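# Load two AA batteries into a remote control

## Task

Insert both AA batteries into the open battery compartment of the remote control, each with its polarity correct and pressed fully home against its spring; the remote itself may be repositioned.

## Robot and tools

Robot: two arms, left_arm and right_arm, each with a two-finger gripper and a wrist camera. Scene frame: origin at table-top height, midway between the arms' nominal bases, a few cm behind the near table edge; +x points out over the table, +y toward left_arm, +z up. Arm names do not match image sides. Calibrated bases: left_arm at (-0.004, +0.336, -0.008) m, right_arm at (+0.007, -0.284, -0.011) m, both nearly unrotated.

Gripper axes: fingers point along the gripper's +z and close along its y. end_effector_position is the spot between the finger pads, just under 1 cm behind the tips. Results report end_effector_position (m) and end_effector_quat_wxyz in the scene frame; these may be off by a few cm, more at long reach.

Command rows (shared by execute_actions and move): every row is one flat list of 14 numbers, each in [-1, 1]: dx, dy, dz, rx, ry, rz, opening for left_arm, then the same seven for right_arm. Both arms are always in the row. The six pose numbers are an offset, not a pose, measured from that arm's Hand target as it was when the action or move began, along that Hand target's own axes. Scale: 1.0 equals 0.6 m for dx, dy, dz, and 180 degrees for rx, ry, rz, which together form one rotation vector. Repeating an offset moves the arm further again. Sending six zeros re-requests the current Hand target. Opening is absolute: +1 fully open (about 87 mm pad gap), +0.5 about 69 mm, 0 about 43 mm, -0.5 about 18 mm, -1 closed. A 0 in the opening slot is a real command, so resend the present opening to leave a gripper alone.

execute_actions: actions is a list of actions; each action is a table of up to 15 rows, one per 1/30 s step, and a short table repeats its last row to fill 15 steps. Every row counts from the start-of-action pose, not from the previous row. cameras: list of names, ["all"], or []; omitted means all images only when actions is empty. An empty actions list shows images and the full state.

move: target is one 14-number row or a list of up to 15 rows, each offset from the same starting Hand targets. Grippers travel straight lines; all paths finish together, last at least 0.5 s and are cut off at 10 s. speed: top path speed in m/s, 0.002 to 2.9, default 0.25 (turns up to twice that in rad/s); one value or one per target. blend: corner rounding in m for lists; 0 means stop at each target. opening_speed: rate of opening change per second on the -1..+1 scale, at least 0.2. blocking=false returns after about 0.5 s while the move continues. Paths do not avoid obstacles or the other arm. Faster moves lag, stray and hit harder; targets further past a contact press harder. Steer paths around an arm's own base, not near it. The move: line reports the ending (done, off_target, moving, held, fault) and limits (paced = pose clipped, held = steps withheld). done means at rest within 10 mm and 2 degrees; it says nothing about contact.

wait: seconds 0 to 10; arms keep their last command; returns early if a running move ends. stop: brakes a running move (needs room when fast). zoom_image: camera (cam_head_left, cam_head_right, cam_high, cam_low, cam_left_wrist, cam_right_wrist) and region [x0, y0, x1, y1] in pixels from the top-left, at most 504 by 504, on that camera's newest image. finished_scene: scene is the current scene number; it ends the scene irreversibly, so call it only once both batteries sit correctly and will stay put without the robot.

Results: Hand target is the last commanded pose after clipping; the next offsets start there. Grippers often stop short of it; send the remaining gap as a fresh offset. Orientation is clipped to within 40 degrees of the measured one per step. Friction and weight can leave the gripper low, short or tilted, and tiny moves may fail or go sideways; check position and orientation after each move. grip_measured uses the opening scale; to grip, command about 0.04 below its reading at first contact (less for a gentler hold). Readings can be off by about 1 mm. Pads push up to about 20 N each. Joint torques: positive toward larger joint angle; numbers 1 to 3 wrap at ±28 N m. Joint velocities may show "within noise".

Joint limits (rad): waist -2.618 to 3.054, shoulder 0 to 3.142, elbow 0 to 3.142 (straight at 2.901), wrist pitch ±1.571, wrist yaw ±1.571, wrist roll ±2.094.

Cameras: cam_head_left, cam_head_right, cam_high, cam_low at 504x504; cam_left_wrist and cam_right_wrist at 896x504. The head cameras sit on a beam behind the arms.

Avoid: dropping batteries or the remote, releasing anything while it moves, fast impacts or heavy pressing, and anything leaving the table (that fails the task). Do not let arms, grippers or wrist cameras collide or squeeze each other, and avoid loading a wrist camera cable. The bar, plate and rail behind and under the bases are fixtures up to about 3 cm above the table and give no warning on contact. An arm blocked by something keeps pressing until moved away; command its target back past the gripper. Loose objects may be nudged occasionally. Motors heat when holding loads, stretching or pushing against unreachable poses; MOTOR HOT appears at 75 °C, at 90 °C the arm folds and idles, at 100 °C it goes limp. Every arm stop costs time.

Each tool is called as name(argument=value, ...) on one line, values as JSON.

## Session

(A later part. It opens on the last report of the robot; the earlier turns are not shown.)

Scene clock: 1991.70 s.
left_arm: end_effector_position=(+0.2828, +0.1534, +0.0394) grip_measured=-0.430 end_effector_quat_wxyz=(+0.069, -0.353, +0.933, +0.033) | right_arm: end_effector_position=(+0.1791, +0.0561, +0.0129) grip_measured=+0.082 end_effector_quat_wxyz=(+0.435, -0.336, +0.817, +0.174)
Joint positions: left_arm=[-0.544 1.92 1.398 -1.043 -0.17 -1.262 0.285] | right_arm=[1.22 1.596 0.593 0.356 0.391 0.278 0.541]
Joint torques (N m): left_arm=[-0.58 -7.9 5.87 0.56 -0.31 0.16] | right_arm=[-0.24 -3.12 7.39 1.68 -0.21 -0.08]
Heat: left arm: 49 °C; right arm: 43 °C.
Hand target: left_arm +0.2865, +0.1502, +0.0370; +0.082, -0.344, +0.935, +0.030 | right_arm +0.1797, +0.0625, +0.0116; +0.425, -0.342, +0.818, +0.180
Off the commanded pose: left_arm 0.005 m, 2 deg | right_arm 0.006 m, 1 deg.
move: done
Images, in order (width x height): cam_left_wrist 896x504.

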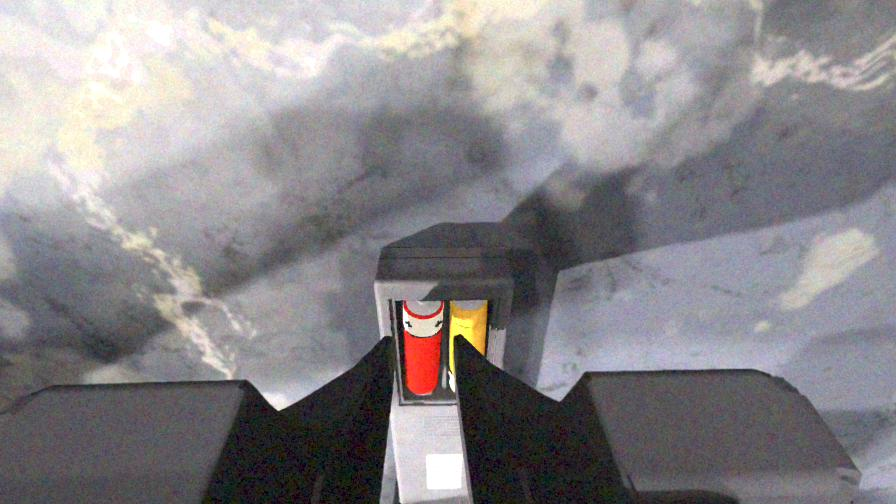

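move(target=[[0.0076,0.0033,0.0427,0,0,0,-0.43,0,0,0,0,0,0,0.0],[0.0076,0.0033,0.0427,0,0,0,-0.75,0,0,0,0,0,0,0.0]], speed=0.06, opening_speed=0.4, cameras=["cam_left_wrist"])

zoom_image(camera="cam_left_wrist", region=[340, 240, 540, 400])

Scene clock: 2034.37 s.
left_arm: end_effector_position=(+0.2820, +0.1546, +0.0299) grip_measured=-0.660 end_effector_quat_wxyz=(+0.077, -0.346, +0.935, +0.026) | right_arm: end_effector_position=(+0.1791, +0.0561, +0.0129) grip_measured=+0.082 end_effector_quat_wxyz=(+0.435, -0.337, +0.817, +0.174)
Joint positions: left_arm=[-0.544 1.908 1.343 -0.979 -0.173 -1.245 0.17] | right_arm=[1.22 1.596 0.593 0.356 0.391 0.277 0.541]
Joint torques (N m): left_arm=[-0.34 -5.23 3.36 0.92 -0.29 0.02] | right_arm=[-0.23 -3.12 7.42 1.68 -0.19 -0.06]
Heat: left arm: 49 °C; right arm: 43 °C.
Hand target: left_arm +0.2852, +0.1517, +0.0110; +0.082, -0.344, +0.935, +0.030 | right_arm +0.1797, +0.0625, +0.0116; +0.425, -0.342, +0.818, +0.180
Off the commanded pose: left_arm 0.019 m, 1 deg | right_arm 0.007 m, 1 deg.
move: off_target (left_arm); target 2's new opening was sent with left_arm's hand 0.021 m and 1 deg from that target
Images, in order (width x height): cam_left_wrist 896x504.

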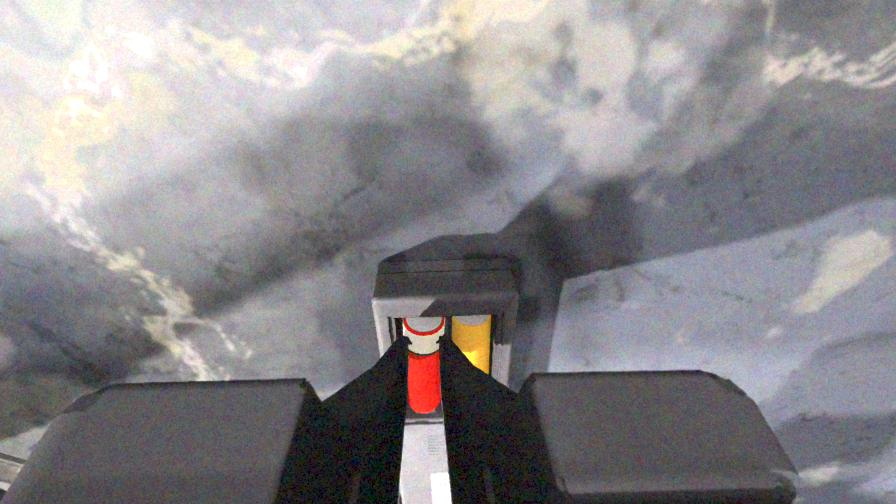

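Scaled by 2.520 from the camera's 896x504 image, which has a finer 1280x720 frame.

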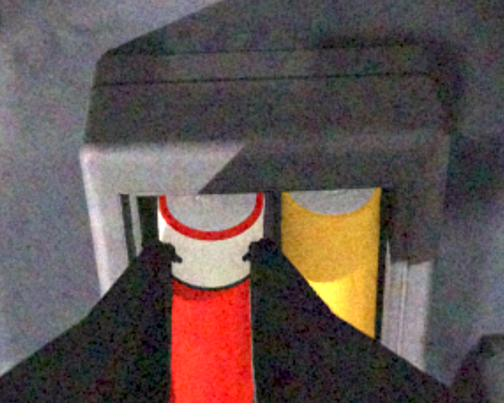

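move(target=[0.0730,-0.0002,-0.0129,0,0,0,-0.8,0,0,0,0,0,0,0.0], speed=0.08, cameras=["cam_left_wrist"])

zoom_image(camera="cam_left_wrist", region=[340, 240, 540, 400])

Scene clock: 2042.00 s.
left_arm: end_effector_position=(+0.2729, +0.1452, +0.0309) grip_measured=-0.798 end_effector_quat_wxyz=(+0.127, -0.343, +0.930, +0.046) | right_arm: end_effector_position=(+0.1791, +0.0561, +0.0129) grip_measured=+0.082 end_effector_quat_wxyz=(+0.435, -0.336, +0.817, +0.174)
Joint positions: left_arm=[-0.636 1.879 1.308 -0.965 -0.28 -1.331 0.101] | right_arm=[1.22 1.596 0.593 0.356 0.391 0.278 0.541]
Joint torques (N m): left_arm=[-2.59 -5.27 2.74 0.62 0.73 -0.35] | right_arm=[-0.24 -3.11 7.38 1.68 -0.19 -0.07]
Heat: left arm: 48 °C; right arm: 43 °C.
Hand target: left_arm +0.2514, +0.1227, +0.0109; +0.082, -0.344, +0.935, +0.030 | right_arm +0.1797, +0.0625, +0.0116; +0.425, -0.342, +0.818, +0.180
Off the commanded pose: left_arm 0.037 m, 5 deg | right_arm 0.006 m, 1 deg.
move: off_target (left_arm)
Images, in order (width x height): cam_left_wrist 896x504.

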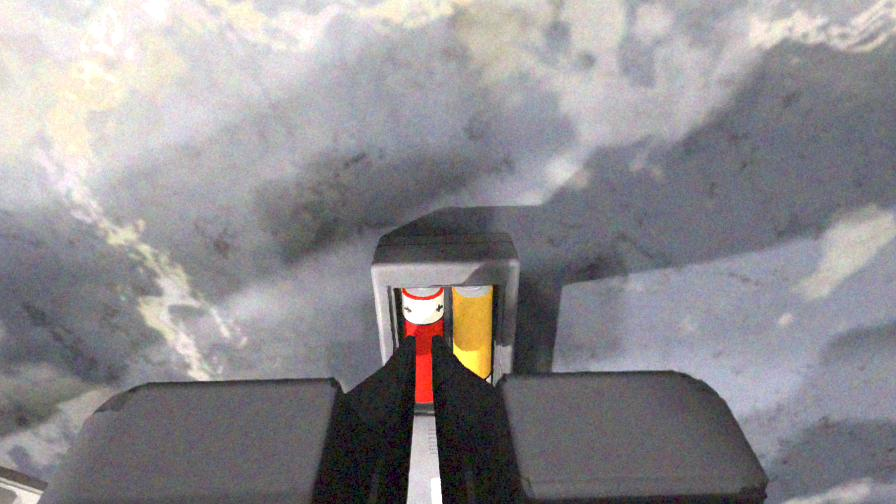

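Scaled by 2.520 from the camera's 896x504 image, which has a finer 1280x720 frame.

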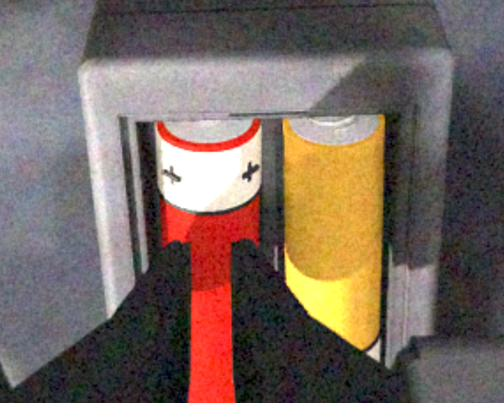

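move(target=[[-0.0460,0,0.0081,0,0,0,-0.8,0,0,0,0,0,0,0.0],[-0.0460,0,0.0081,0,0,0,-0.55,0,0,0,0,0,0,0.0],[-0.0663,0,-0.1068,0,0,0,-0.55,0,0,0,0,0,0,0.0],[-0.0650,0,-0.1008,0,0,0,-0.55,0,0,0,0,0,0,0.0]], speed=[0.08,0.08,0.1,0.06], opening_speed=0.5, cameras=["cam_left_wrist"])

zoom_image(camera="cam_left_wrist", region=[340, 240, 540, 400])

Scene clock: 2096.00 s.
left_arm: end_effector_position=(+0.2661, +0.1501, +0.0649) grip_measured=-0.550 end_effector_quat_wxyz=(+0.069, -0.346, +0.934, +0.053) | right_arm: end_effector_position=(+0.1785, +0.0565, +0.0127) grip_measured=+0.082 end_effector_quat_wxyz=(+0.434, -0.338, +0.816, +0.175)
Joint positions: left_arm=[-0.591 1.888 1.458 -1.175 -0.193 -1.299 0.225] | right_arm=[1.22 1.596 0.593 0.356 0.386 0.275 0.541]
Joint torques (N m): left_arm=[-0.46 -9.43 9.29 0.28 -0.08 0.07] | right_arm=[-0.24 -3.15 7.36 1.69 -0.19 -0.05]
Heat: left arm: 46 °C; right arm: 43 °C.
Hand target: left_arm +0.2726, +0.1408, +0.0773; +0.082, -0.344, +0.935, +0.030 | right_arm +0.1797, +0.0625, +0.0116; +0.425, -0.342, +0.818, +0.180
Off the commanded pose: left_arm 0.017 m, 3 deg | right_arm 0.006 m, 1 deg.
move: off_target (left_arm); target 2's new opening was sent with left_arm's hand 0.021 m and 2 deg from that target
Images, in order (width x height): cam_left_wrist 896x504.

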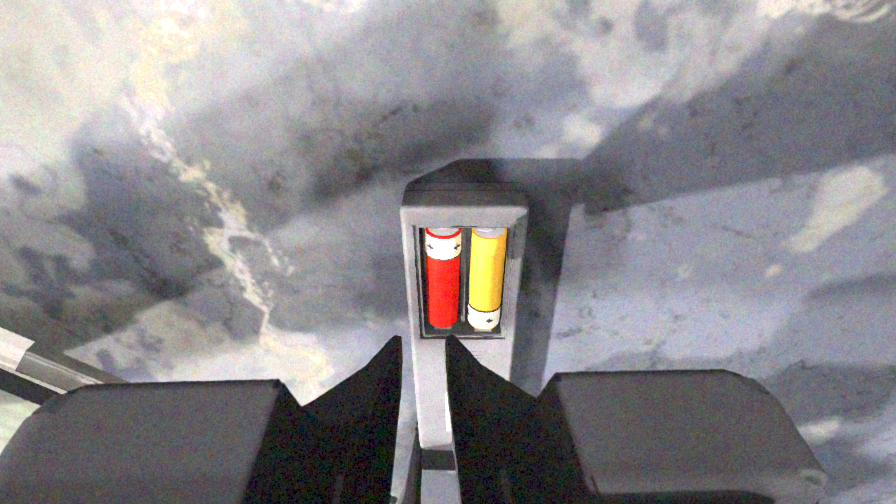

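Scaled by 2.520 from the camera's 896x504 image, which has a finer 1280x720 frame.

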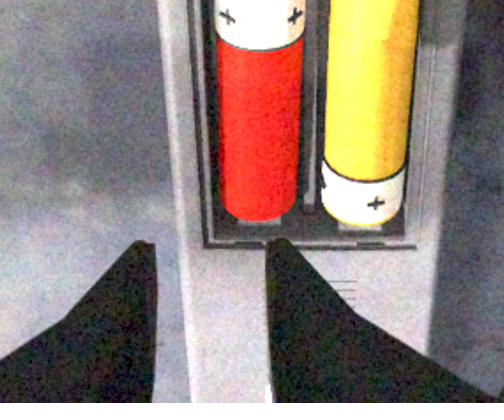

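zoom_image(camera="cam_left_wrist", region=[395, 200, 535, 345])

Scaled by 3.476 from the camera's 896x504 image, which has a finer 1280x720 frame.

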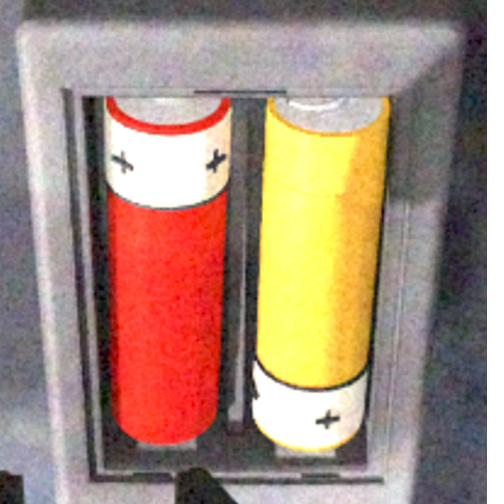

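zoom_image(camera="cam_left_wrist", region=[415, 285, 515, 345])

zoom_image(camera="cam_left_wrist", region=[405, 205, 525, 275])

Scaled by 5.040 from the camera's 896x504 image, which has a finer 1280x720 frame.

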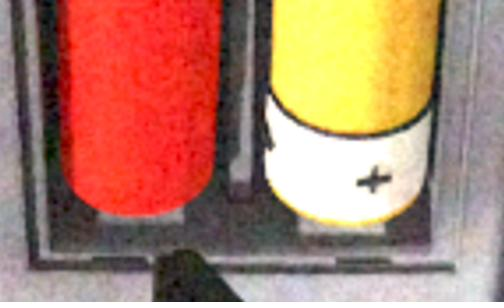

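Scaled by 4.200 from the camera's 896x504 image, which has a finer 1280x720 frame.

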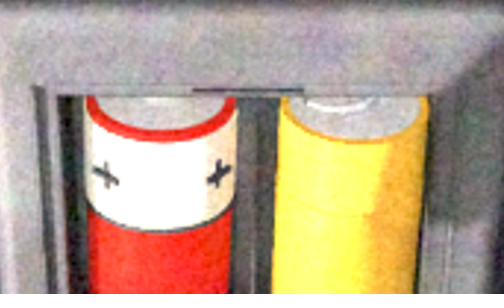

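move(target=[[-0.0230,-0.0083,0.0041,0,0,0,-0.97,0,0,0,0,0,0,0.0],[-0.0137,-0.0083,0.0566,0,0,0,-0.97,0,0,0,0,0,0,0.0]], speed=[0.08,0.08], cameras=["cam_left_wrist"])

zoom_image(camera="cam_left_wrist", region=[360, 240, 540, 390])

Scene clock: 2175.50 s.
left_arm: end_effector_position=(+0.2826, +0.1498, +0.0470) grip_measured=-0.969 end_effector_quat_wxyz=(+0.078, -0.347, +0.934, +0.040) | right_arm: end_effector_position=(+0.1785, +0.0565, +0.0127) grip_measured=+0.082 end_effector_quat_wxyz=(+0.434, -0.338, +0.816, +0.175)
Joint positions: left_arm=[-0.565 1.921 1.432 -1.078 -0.193 -1.271 0.015] | right_arm=[1.22 1.596 0.593 0.356 0.386 0.275 0.541]
Joint torques (N m): left_arm=[0.28 -8.03 6 0.54 -0.08 0.15] | right_arm=[-0.25 -3.12 7.39 1.68 -0.19 -0.04]
Heat: left arm: 51 °C; right arm: 44 °C.
Hand target: left_arm +0.2865, +0.1461, +0.0453; +0.082, -0.344, +0.935, +0.030 | right_arm +0.1797, +0.0625, +0.0116; +0.425, -0.342, +0.818, +0.180
Off the commanded pose: left_arm 0.006 m, 1 deg | right_arm 0.006 m, 1 deg.
move: done
Images, in order (width x height): cam_left_wrist 896x504.

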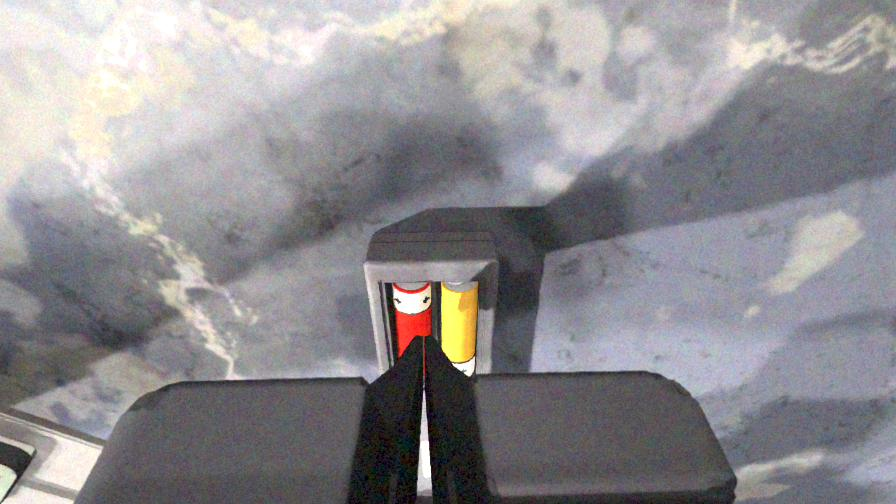

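Scaled by 2.800 from the camera's 896x504 image, which has a finer 1280x720 frame.

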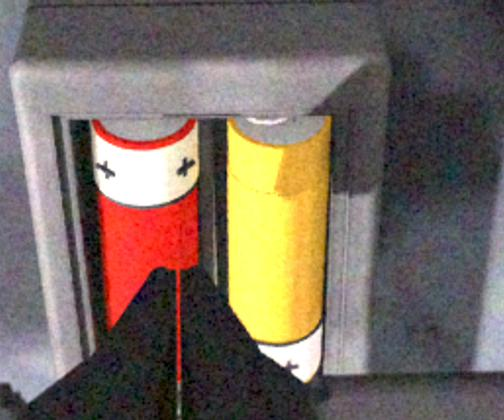

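move(target=[[0.0,0.0125,0.0,0,0,0,-0.97,0,0,0,0,0,0,0.0],[0.0148,0.0125,0.0837,0,0,0,-0.97,0,0,0,0,0,0,0.0]], speed=[0.06,0.06], cameras=["cam_left_wrist"])

zoom_image(camera="cam_left_wrist", region=[340, 250, 540, 410])

Scene clock: 2207.60 s.
left_arm: end_effector_position=(+0.2740, +0.1573, +0.0296) grip_measured=-0.970 end_effector_quat_wxyz=(+0.078, -0.344, +0.935, +0.030) | right_arm: end_effector_position=(+0.1785, +0.0565, +0.0127) grip_measured=+0.082 end_effector_quat_wxyz=(+0.434, -0.338, +0.816, +0.175)
Joint positions: left_arm=[-0.553 1.882 1.308 -0.974 -0.18 -1.251 0.015] | right_arm=[1.22 1.596 0.593 0.356 0.386 0.275 0.541]
Joint torques (N m): left_arm=[0.08 -2.39 1.13 1.4 -0.21 0.06] | right_arm=[-0.25 -3.14 7.43 1.69 -0.19 -0.05]
Heat: left arm: 49 °C; right arm: 44 °C.
Hand target: left_arm +0.2817, +0.1518, -0.0057; +0.082, -0.344, +0.935, +0.030 | right_arm +0.1797, +0.0625, +0.0116; +0.425, -0.342, +0.818, +0.180
Off the commanded pose: left_arm 0.037 m, 0 deg | right_arm 0.006 m, 1 deg.
move: off_target (left_arm)
Images, in order (width x height): cam_left_wrist 896x504.

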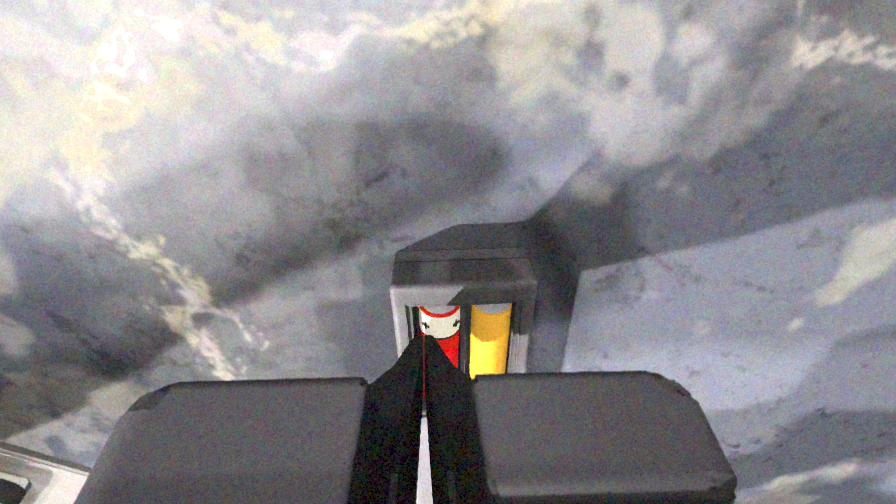

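Scaled by 2.520 from the camera's 896x504 image, which has a finer 1280x720 frame.

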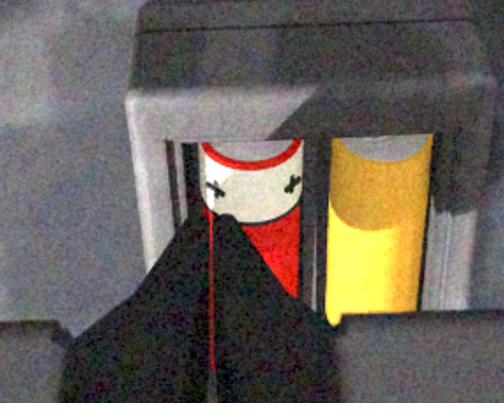

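move(target=[[-0.0196,0,-0.1111,0,0,0,-0.97,0,0,0,0,0,0,0.0],[-0.0196,-0.0167,-0.1111,0,0,0,-0.8,0,0,0,0,0,0,0.0],[-0.0147,-0.0167,-0.0832,0,0,0,-0.8,0,0,0,0,0,0,0.0]], speed=[0.1,0.06,0.06], opening_speed=0.5, cameras=["cam_left_wrist"])

zoom_image(camera="cam_left_wrist", region=[340, 250, 540, 410])

Scene clock: 2225.97 s.
left_arm: end_effector_position=(+0.2855, +0.1489, +0.0493) grip_measured=-0.800 end_effector_quat_wxyz=(+0.075, -0.341, +0.936, +0.034) | right_arm: end_effector_position=(+0.1785, +0.0565, +0.0127) grip_measured=+0.082 end_effector_quat_wxyz=(+0.434, -0.338, +0.816, +0.175)
Joint positions: left_arm=[-0.558 1.926 1.447 -1.081 -0.18 -1.251 0.1] | right_arm=[1.22 1.596 0.593 0.356 0.386 0.275 0.541]
Joint torques (N m): left_arm=[-0.51 -7.76 5.55 0.56 -0.2 -0.06] | right_arm=[-0.25 -3.14 7.43 1.69 -0.19 -0.05]
Heat: left arm: 47 °C; right arm: 44 °C.
Hand target: left_arm +0.2881, +0.1442, +0.0450; +0.082, -0.344, +0.935, +0.030 | right_arm +0.1797, +0.0625, +0.0116; +0.425, -0.342, +0.818, +0.180
Off the commanded pose: left_arm 0.007 m, 1 deg | right_arm 0.006 m, 1 deg.
move: done; target 2's new opening was sent with left_arm's hand 0.014 m and 2 deg from that target
Images, in order (width x height): cam_left_wrist 896x504.

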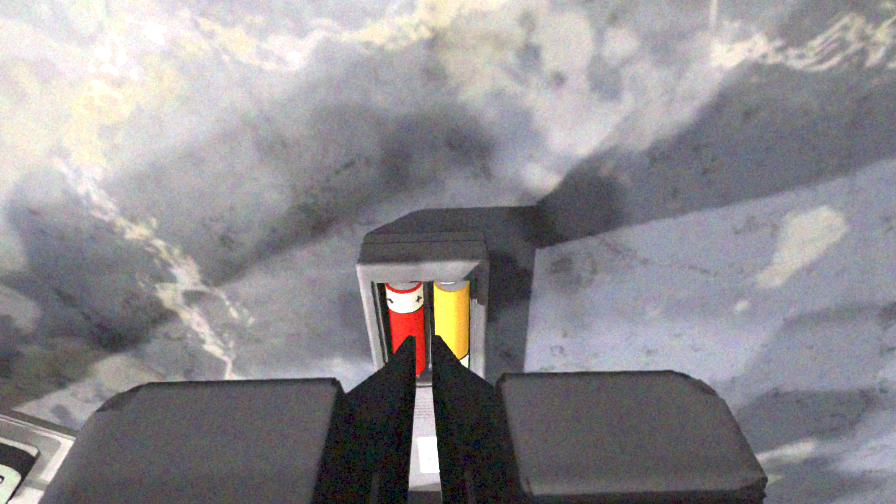

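Scaled by 2.520 from the camera's 896x504 image, which has a finer 1280x720 frame.

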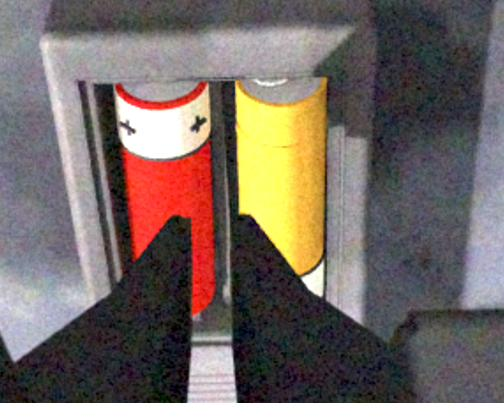

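move(target=[[0.0034,0.0150,-0.0006,0,0,0,-0.8,0,0,0,0,0,0,0.0],[0.0060,0.0150,0.0142,0,0,0,-0.8,0,0,0,0,0,0,0.0]], speed=[0.06,0.06], cameras=[])

Scene clock: 2236.17 s.
left_arm: end_effector_position=(+0.2748, +0.1552, +0.0327) grip_measured=-0.800 end_effector_quat_wxyz=(+0.065, -0.340, +0.937, +0.047) | right_arm: end_effector_position=(+0.1785, +0.0565, +0.0127) grip_measured=+0.082 end_effector_quat_wxyz=(+0.434, -0.338, +0.816, +0.175)
Joint positions: left_arm=[-0.558 1.926 1.378 -1.045 -0.18 -1.251 0.1] | right_arm=[1.22 1.596 0.593 0.356 0.386 0.275 0.541]
Joint torques (N m): left_arm=[-0.31 -9.8 5.26 0.59 -0.19 -0.04] | right_arm=[-0.25 -3.12 7.38 1.68 -0.2 -0.05]
Heat: left arm: 47 °C; right arm: 44 °C.
Hand target: left_arm +0.2807, +0.1497, +0.0360; +0.082, -0.344, +0.935, +0.030 | right_arm +0.1797, +0.0625, +0.0116; +0.425, -0.342, +0.818, +0.180
Off the commanded pose: left_arm 0.009 m, 3 deg | right_arm 0.006 m, 1 deg.
move: off_target (left_arm)
No camera images: "cameras" was empty.

move(target=[[-0.0041,-0.0075,0.0007,0,0,0,-0.8,0,0,0,0,0,0,0.0],[0.0081,-0.0075,0.0697,0,0,0,-0.8,0,0,0,0,0,0,0.0]], speed=[0.05,0.06], cameras=["cam_left_wrist"])

zoom_image(camera="cam_left_wrist", region=[350, 250, 530, 400])

Scene clock: 2251.83 s.
left_arm: end_effector_position=(+0.2781, +0.1530, +0.0293) grip_measured=-0.800 end_effector_quat_wxyz=(+0.079, -0.342, +0.936, +0.029) | right_arm: end_effector_position=(+0.1785, +0.0565, +0.0127) grip_measured=+0.082 end_effector_quat_wxyz=(+0.434, -0.338, +0.816, +0.175)
Joint positions: left_arm=[-0.558 1.902 1.332 -0.977 -0.18 -1.251 0.1] | right_arm=[1.22 1.596 0.593 0.356 0.386 0.275 0.541]
Joint torques (N m): left_arm=[0.09 -2.62 1.2 1.37 -0.2 0.02] | right_arm=[-0.27 -3.14 7.41 1.68 -0.19 -0.05]
Heat: left arm: 47 °C; right arm: 44 °C.
Hand target: left_arm +0.2856, +0.1479, -0.0061; +0.082, -0.344, +0.935, +0.030 | right_arm +0.1797, +0.0625, +0.0116; +0.425, -0.342, +0.818, +0.180
Off the commanded pose: left_arm 0.036 m, 0 deg | right_arm 0.006 m, 1 deg.
move: off_target (left_arm)
Images, in order (width x height): cam_left_wrist 896x504.

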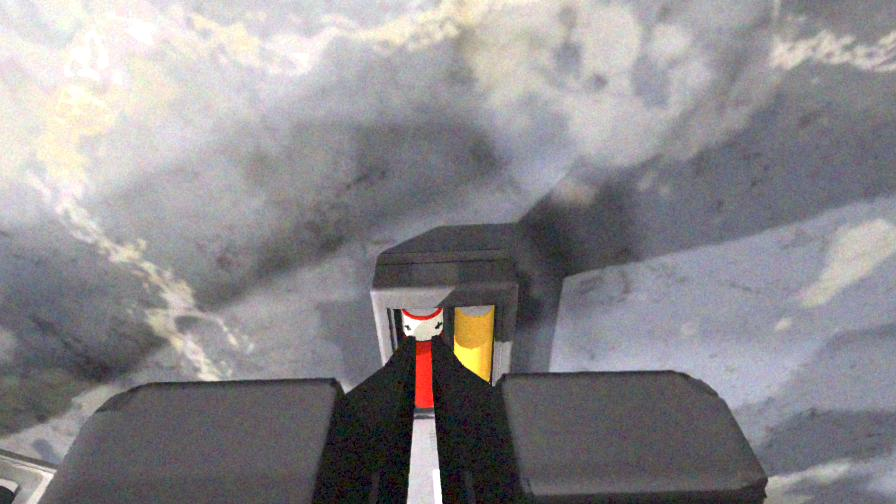

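Scaled by 2.800 from the camera's 896x504 image, which has a finer 1280x720 frame.

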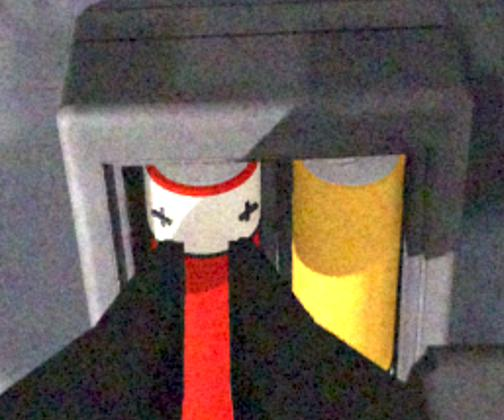

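move(target=[[-0.0197,0,-0.1116,0,0,0,-0.8,0,0,0,0,0,0,0.0],[-0.0191,-0.0262,-0.1117,0,0,0,-0.8,0,0,0,0,0,0,0.0],[-0.0060,-0.0262,-0.040,0,0,0,-0.8,0,0,0,0,0,0,0.0],[0.0006,-0.0262,0,0,0,0,-0.8,0,0,0,0,0,0,0.0]], speed=[0.1,0.08,0.08,0.06], cameras=["cam_left_wrist"])

zoom_image(camera="cam_left_wrist", region=[340, 250, 520, 400])

Scene clock: 2306.90 s.
left_arm: end_effector_position=(+0.2885, +0.1428, +0.0306) grip_measured=-0.800 end_effector_quat_wxyz=(+0.079, -0.338, +0.937, +0.028) | right_arm: end_effector_position=(+0.1785, +0.0565, +0.0127) grip_measured=+0.082 end_effector_quat_wxyz=(+0.434, -0.338, +0.816, +0.175)
Joint positions: left_arm=[-0.567 1.952 1.406 -1 -0.18 -1.251 0.1] | right_arm=[1.22 1.596 0.593 0.356 0.386 0.275 0.541]
Joint torques (N m): left_arm=[-0.18 -2.89 1.35 1.36 -0.21 -0.11] | right_arm=[-0.23 -3.12 7.41 1.68 -0.18 -0.04]
Motor temperatures (°C): left_arm=[27 42 38 33 28 24 27] | right_arm=[23 30 44 34 26 26 30]
Heat: left arm: 42 °C; right arm: 44 °C.
Hand target: left_arm +0.2955, +0.1357, -0.0061; +0.082, -0.344, +0.935, +0.030 | right_arm +0.1797, +0.0625, +0.0116; +0.425, -0.342, +0.818, +0.180
Off the commanded pose: left_arm 0.038 m, 1 deg | right_arm 0.006 m, 1 deg.
move: off_target (left_arm)
Images, in order (width x height): cam_left_wrist 896x504.

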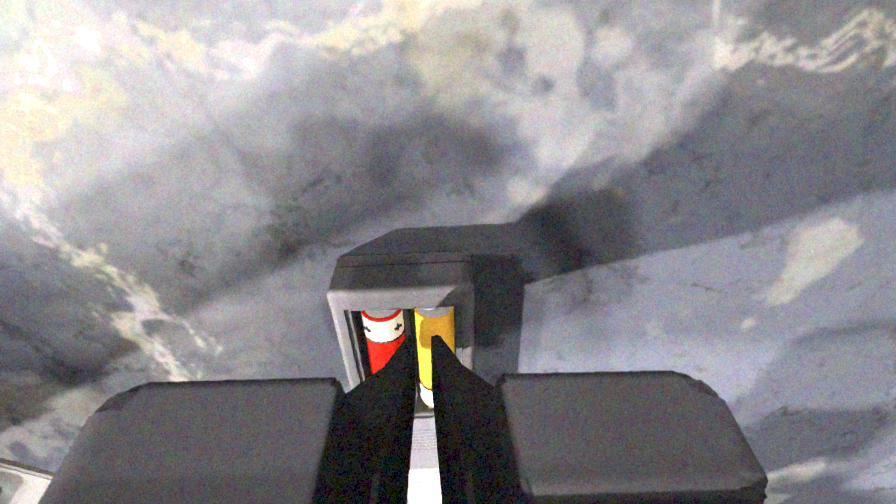

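Scaled by 2.800 from the camera's 896x504 image, which has a finer 1280x720 frame.

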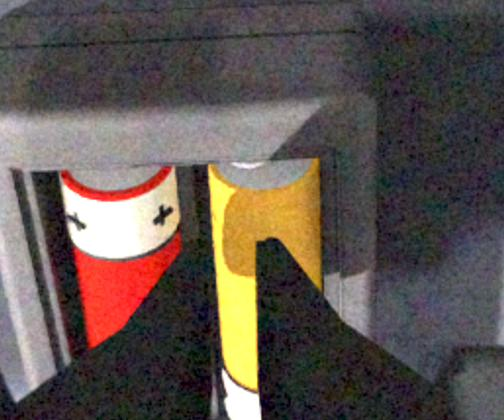

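move(target=[[-0.0232,0,-0.1313,0,0,0,-0.8,0,0,0,0,0,0,0.0],[0.0424,-0.0035,-0.1429,0,0,0,-0.8,0,0,0,0,0,0,0.0],[0.0523,-0.0035,-0.0871,0,0,0,-0.8,0,0,0,0,0,0,0.0]], speed=[0.1,0.1,0.08], cameras=["cam_left_wrist"])

zoom_image(camera="cam_left_wrist", region=[350, 190, 550, 350])

Scene clock: 2337.27 s.
left_arm: end_effector_position=(+0.2619, +0.1123, +0.0394) grip_measured=-0.800 end_effector_quat_wxyz=(+0.071, -0.334, +0.939, +0.040) | right_arm: end_effector_position=(+0.1785, +0.0565, +0.0127) grip_measured=+0.082 end_effector_quat_wxyz=(+0.434, -0.338, +0.816, +0.175)
Joint positions: left_arm=[-0.679 1.963 1.454 -1.086 -0.18 -1.36 0.1] | right_arm=[1.22 1.596 0.593 0.356 0.386 0.275 0.541]
Joint torques (N m): left_arm=[-0.08 -8.98 5.72 0.49 -0.22 -0.15] | right_arm=[-0.23 -3.15 7.41 1.68 -0.19 -0.05]
Heat: left arm: 42 °C; right arm: 44 °C.
Hand target: left_arm +0.2664, +0.1082, +0.0399; +0.082, -0.344, +0.935, +0.030 | right_arm +0.1797, +0.0625, +0.0116; +0.425, -0.342, +0.818, +0.180
Off the commanded pose: left_arm 0.006 m, 2 deg | right_arm 0.006 m, 1 deg.
move: done
Images, in order (width x height): cam_left_wrist 896x504.

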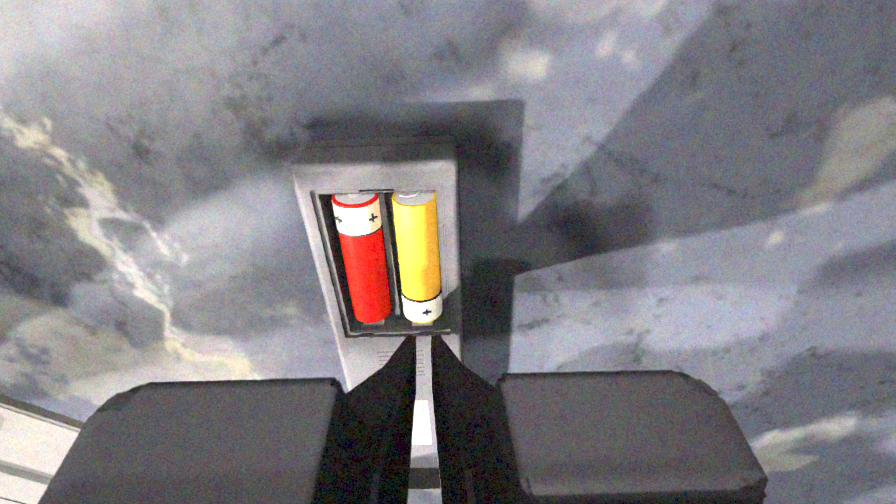

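Scaled by 2.520 from the camera's 896x504 image, which has a finer 1280x720 frame.

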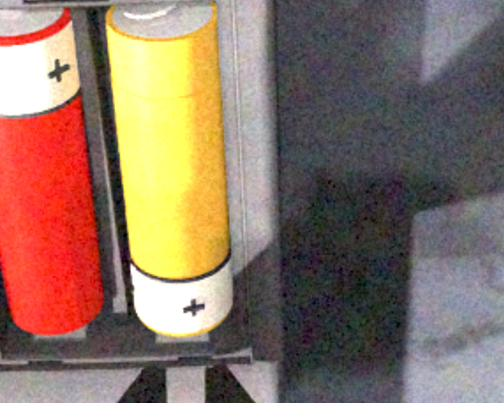

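move(target=[[-0.0069,-0.0033,0.0012,0,0,0,-0.8,0,0,0,0,0,0,0.0],[0.0064,-0.0033,0.0767,0,0,0,-0.8,0,0,0,0,0,0,0.0]], speed=[0.05,0.05], cameras=["cam_left_wrist"])

zoom_image(camera="cam_left_wrist", region=[350, 220, 510, 350])

Scene clock: 2357.43 s.
left_arm: end_effector_position=(+0.2663, +0.1128, +0.0304) grip_measured=-0.800 end_effector_quat_wxyz=(+0.083, -0.340, +0.936, +0.022) | right_arm: end_effector_position=(+0.1785, +0.0565, +0.0127) grip_measured=+0.082 end_effector_quat_wxyz=(+0.434, -0.338, +0.816, +0.175)
Joint positions: left_arm=[-0.67 1.941 1.388 -0.997 -0.18 -1.36 0.1] | right_arm=[1.22 1.596 0.593 0.356 0.386 0.275 0.541]
Joint torques (N m): left_arm=[0.17 -2.81 1.26 1.23 -0.24 -0.03] | right_arm=[-0.27 -3.11 7.39 1.68 -0.19 -0.04]
Heat: left arm: 46 °C; right arm: 44 °C.
Hand target: left_arm +0.2709, +0.1094, -0.0061; +0.082, -0.344, +0.935, +0.030 | right_arm +0.1797, +0.0625, +0.0116; +0.425, -0.342, +0.818, +0.180
Off the commanded pose: left_arm 0.037 m, 1 deg | right_arm 0.006 m, 1 deg.
move: off_target (left_arm)
Images, in order (width x height): cam_left_wrist 896x504.

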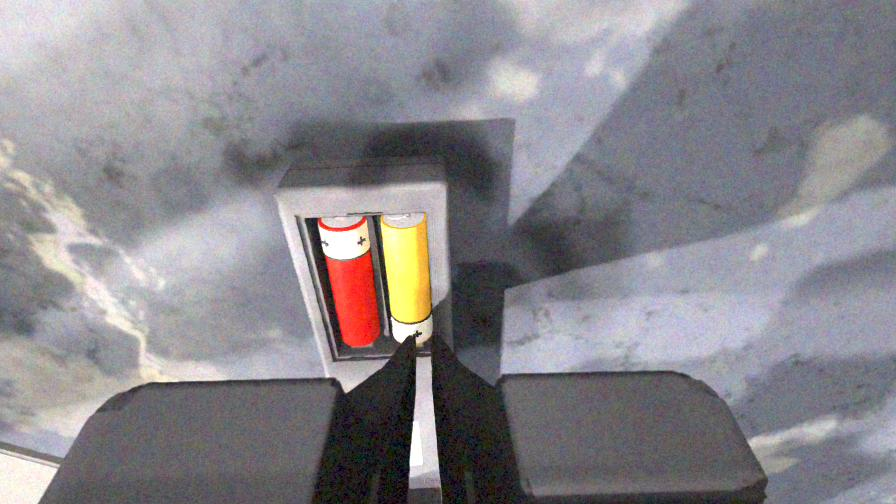

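Scaled by 3.150 from the camera's 896x504 image, which has a finer 1280x720 frame.

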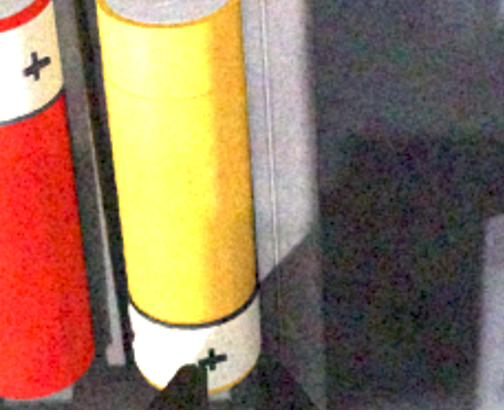

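move(target=[[-0.0197,0,-0.1116,0,0,0,-0.8,0,0,0,0,0,0,0.0],[-0.0197,0.0300,-0.1116,0,0,0,-0.8,0,0,0,0,0,0,0.0],[-0.0122,0.0300,-0.0690,0,0,0,-0.8,0,0,0,0,0,0,0.0],[0,0.0300,0,0,0,0,-0.8,0,0,0,0,0,0,0.0]], speed=[0.1,0.08,0.08,0.05], cameras=["cam_left_wrist"])

Scene clock: 2377.00 s.
left_arm: end_effector_position=(+0.2553, +0.1260, +0.0292) grip_measured=-0.800 end_effector_quat_wxyz=(+0.082, -0.345, +0.935, +0.022) | right_arm: end_effector_position=(+0.1785, +0.0565, +0.0127) grip_measured=+0.082 end_effector_quat_wxyz=(+0.434, -0.338, +0.816, +0.175)
Joint positions: left_arm=[-0.659 1.882 1.303 -0.972 -0.18 -1.36 0.1] | right_arm=[1.22 1.596 0.593 0.356 0.386 0.275 0.541]
Joint torques (N m): left_arm=[0.1 -2.35 1.1 1.25 -0.22 0.07] | right_arm=[-0.27 -3.12 7.35 1.67 -0.19 -0.04]
Heat: left arm: 44 °C; right arm: 44 °C.
Hand target: left_arm +0.2593, +0.1231, -0.0061; +0.082, -0.344, +0.935, +0.030 | right_arm +0.1797, +0.0625, +0.0116; +0.425, -0.342, +0.818, +0.180
Off the commanded pose: left_arm 0.036 m, 1 deg | right_arm 0.006 m, 1 deg.
move: off_target (left_arm)
Images, in order (width x height): cam_left_wrist 896x504.

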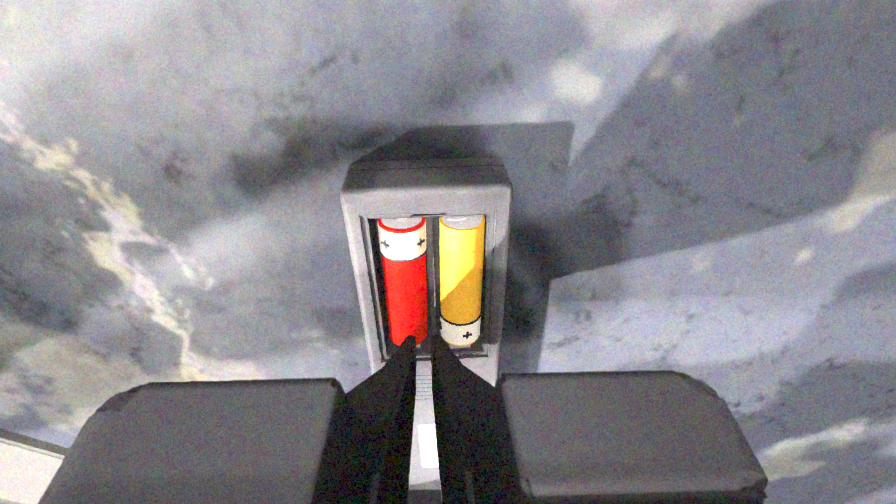

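move(target=[[-0.0261,0,-0.1478,0,0,0,-0.8,0.0034,-0.0056,-0.0080,0,0,0,0.0],[-0.0244,0,-0.1379,0,0,0,-0.8,0.0034,-0.0056,-0.0080,0,0,0,0.35],[-0.0244,0,-0.1379,0,0,0,-0.8,0.0034,-0.0056,-0.0080,0,0,0,0.35],[-0.0244,0,-0.1379,0,0,0,-0.8,0.0034,-0.0056,-0.1747,0,0,0,0.35]], speed=[0.1,0.06,0.05,0.08], opening_speed=0.4, cameras=["cam_left_wrist"])

zoom_image(camera="cam_left_wrist", region=[340, 150, 540, 340])

Scene clock: 2433.07 s.
left_arm: end_effector_position=(+0.2513, +0.1299, +0.0690) grip_measured=-0.800 end_effector_quat_wxyz=(+0.066, -0.343, +0.936, +0.049) | right_arm: end_effector_position=(+0.1185, -0.0001, +0.0632) grip_measured=+0.350 end_effector_quat_wxyz=(+0.415, -0.361, +0.816, +0.176)
Joint positions: left_arm=[-0.659 1.886 1.47 -1.198 -0.18 -1.36 0.1] | right_arm=[1.383 1.139 0.528 -0.111 0.468 0.37 0.675]
Joint torques (N m): left_arm=[-0.2 -9.07 8.51 0.34 -0.22 0.03] | right_arm=[0.72 -4.46 5.96 1.65 0.29 0.2]
Heat: left arm: 41 °C; right arm: 44 °C.
Hand target: left_arm +0.2592, +0.1231, +0.0779; +0.082, -0.344, +0.935, +0.030 | right_arm +0.1212, -0.0021, +0.0700; +0.425, -0.342, +0.818, +0.180
Off the commanded pose: left_arm 0.014 m, 3 deg | right_arm 0.008 m, 2 deg.
move: off_target (left_arm)
Images, in order (width x height): cam_left_wrist 896x504.

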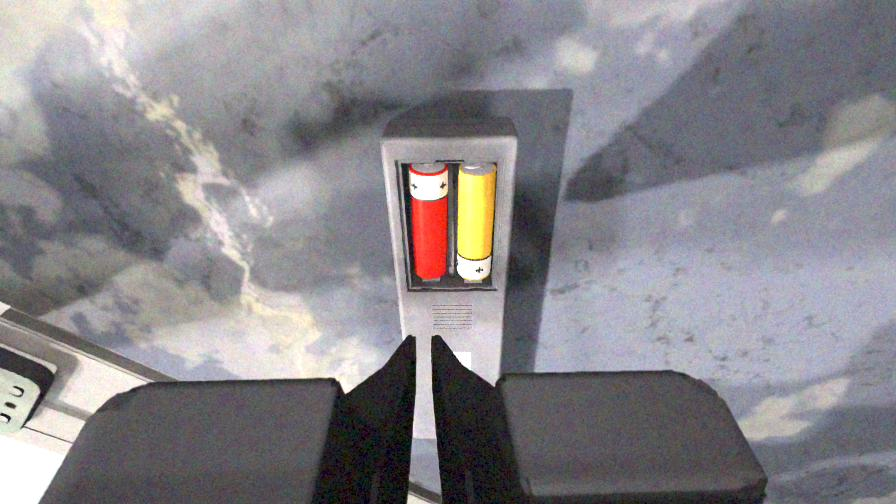

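Scaled by 2.520 from the camera's 896x504 image, which has a finer 1280x720 frame.

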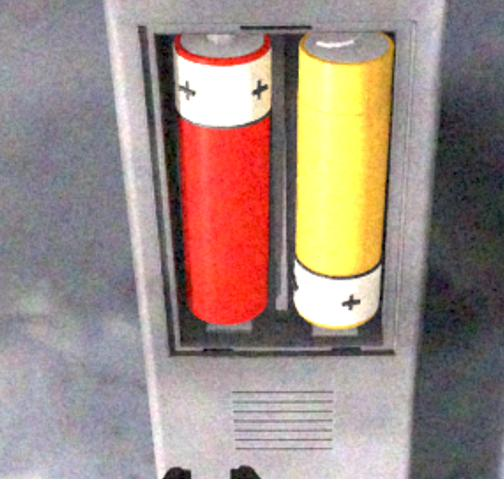

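move(target=[[-0.0835,0.1956,-0.0192,0,0,0,-0.8,0,0,0,0,0,0,0.35],[-0.0818,0.1956,-0.0094,0,0,0,-0.8,0,0,0,0,0,0,0.35]], speed=[0.12,0.06], cameras=["cam_high"])

Scene clock: 2484.50 s.
left_arm: end_effector_position=(+0.2147, +0.2450, +0.0893) grip_measured=-0.800 end_effector_quat_wxyz=(+0.068, -0.351, +0.933, +0.043) | right_arm: end_effector_position=(+0.1185, -0.0004, +0.0630) grip_measured=+0.350 end_effector_quat_wxyz=(+0.415, -0.361, +0.816, +0.176)
Joint positions: left_arm=[-0.386 1.509 1.142 -1.186 -0.18 -1.099 0.1] | right_arm=[1.383 1.139 0.528 -0.112 0.468 0.37 0.675]
Joint torques (N m): left_arm=[0.27 -6.6 6.02 0.58 -0.11 0.16] | right_arm=[0.72 -4.48 6.01 1.66 0.29 0.2]
Heat: left arm: 45 °C; right arm: 42 °C.
Hand target: left_arm +0.2191, +0.2432, +0.0919; +0.082, -0.344, +0.935, +0.030 | right_arm +0.1212, -0.0021, +0.0700; +0.425, -0.342, +0.818, +0.180
Off the commanded pose: left_arm 0.005 m, 2 deg | right_arm 0.008 m, 2 deg.
move: done
Images, in order (width x height): cam_high 504x504.

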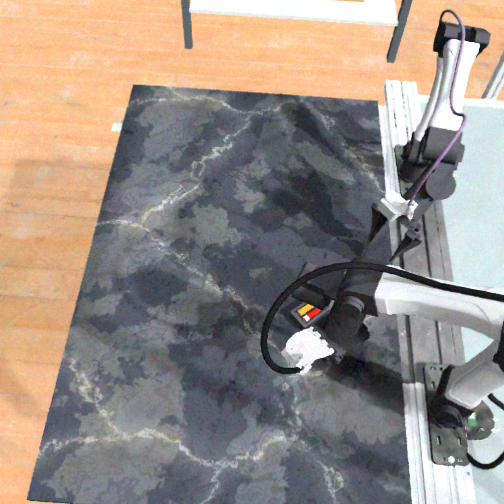

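zoom_image(camera="cam_high", region=[275, 280, 345, 340])

Scaled by 7.200 from the camera's 504x504 image, which has a finer 720x720 frame.

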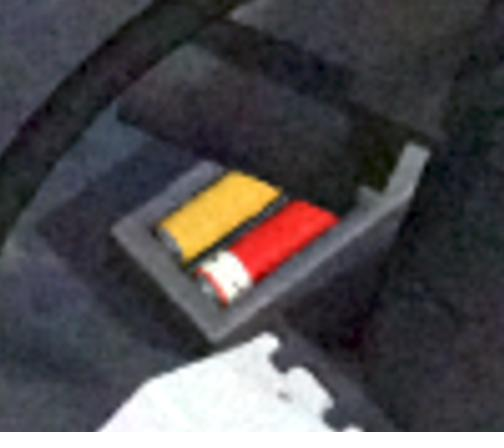

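finished_scene(scene=2)

The scene is finished: the task was done.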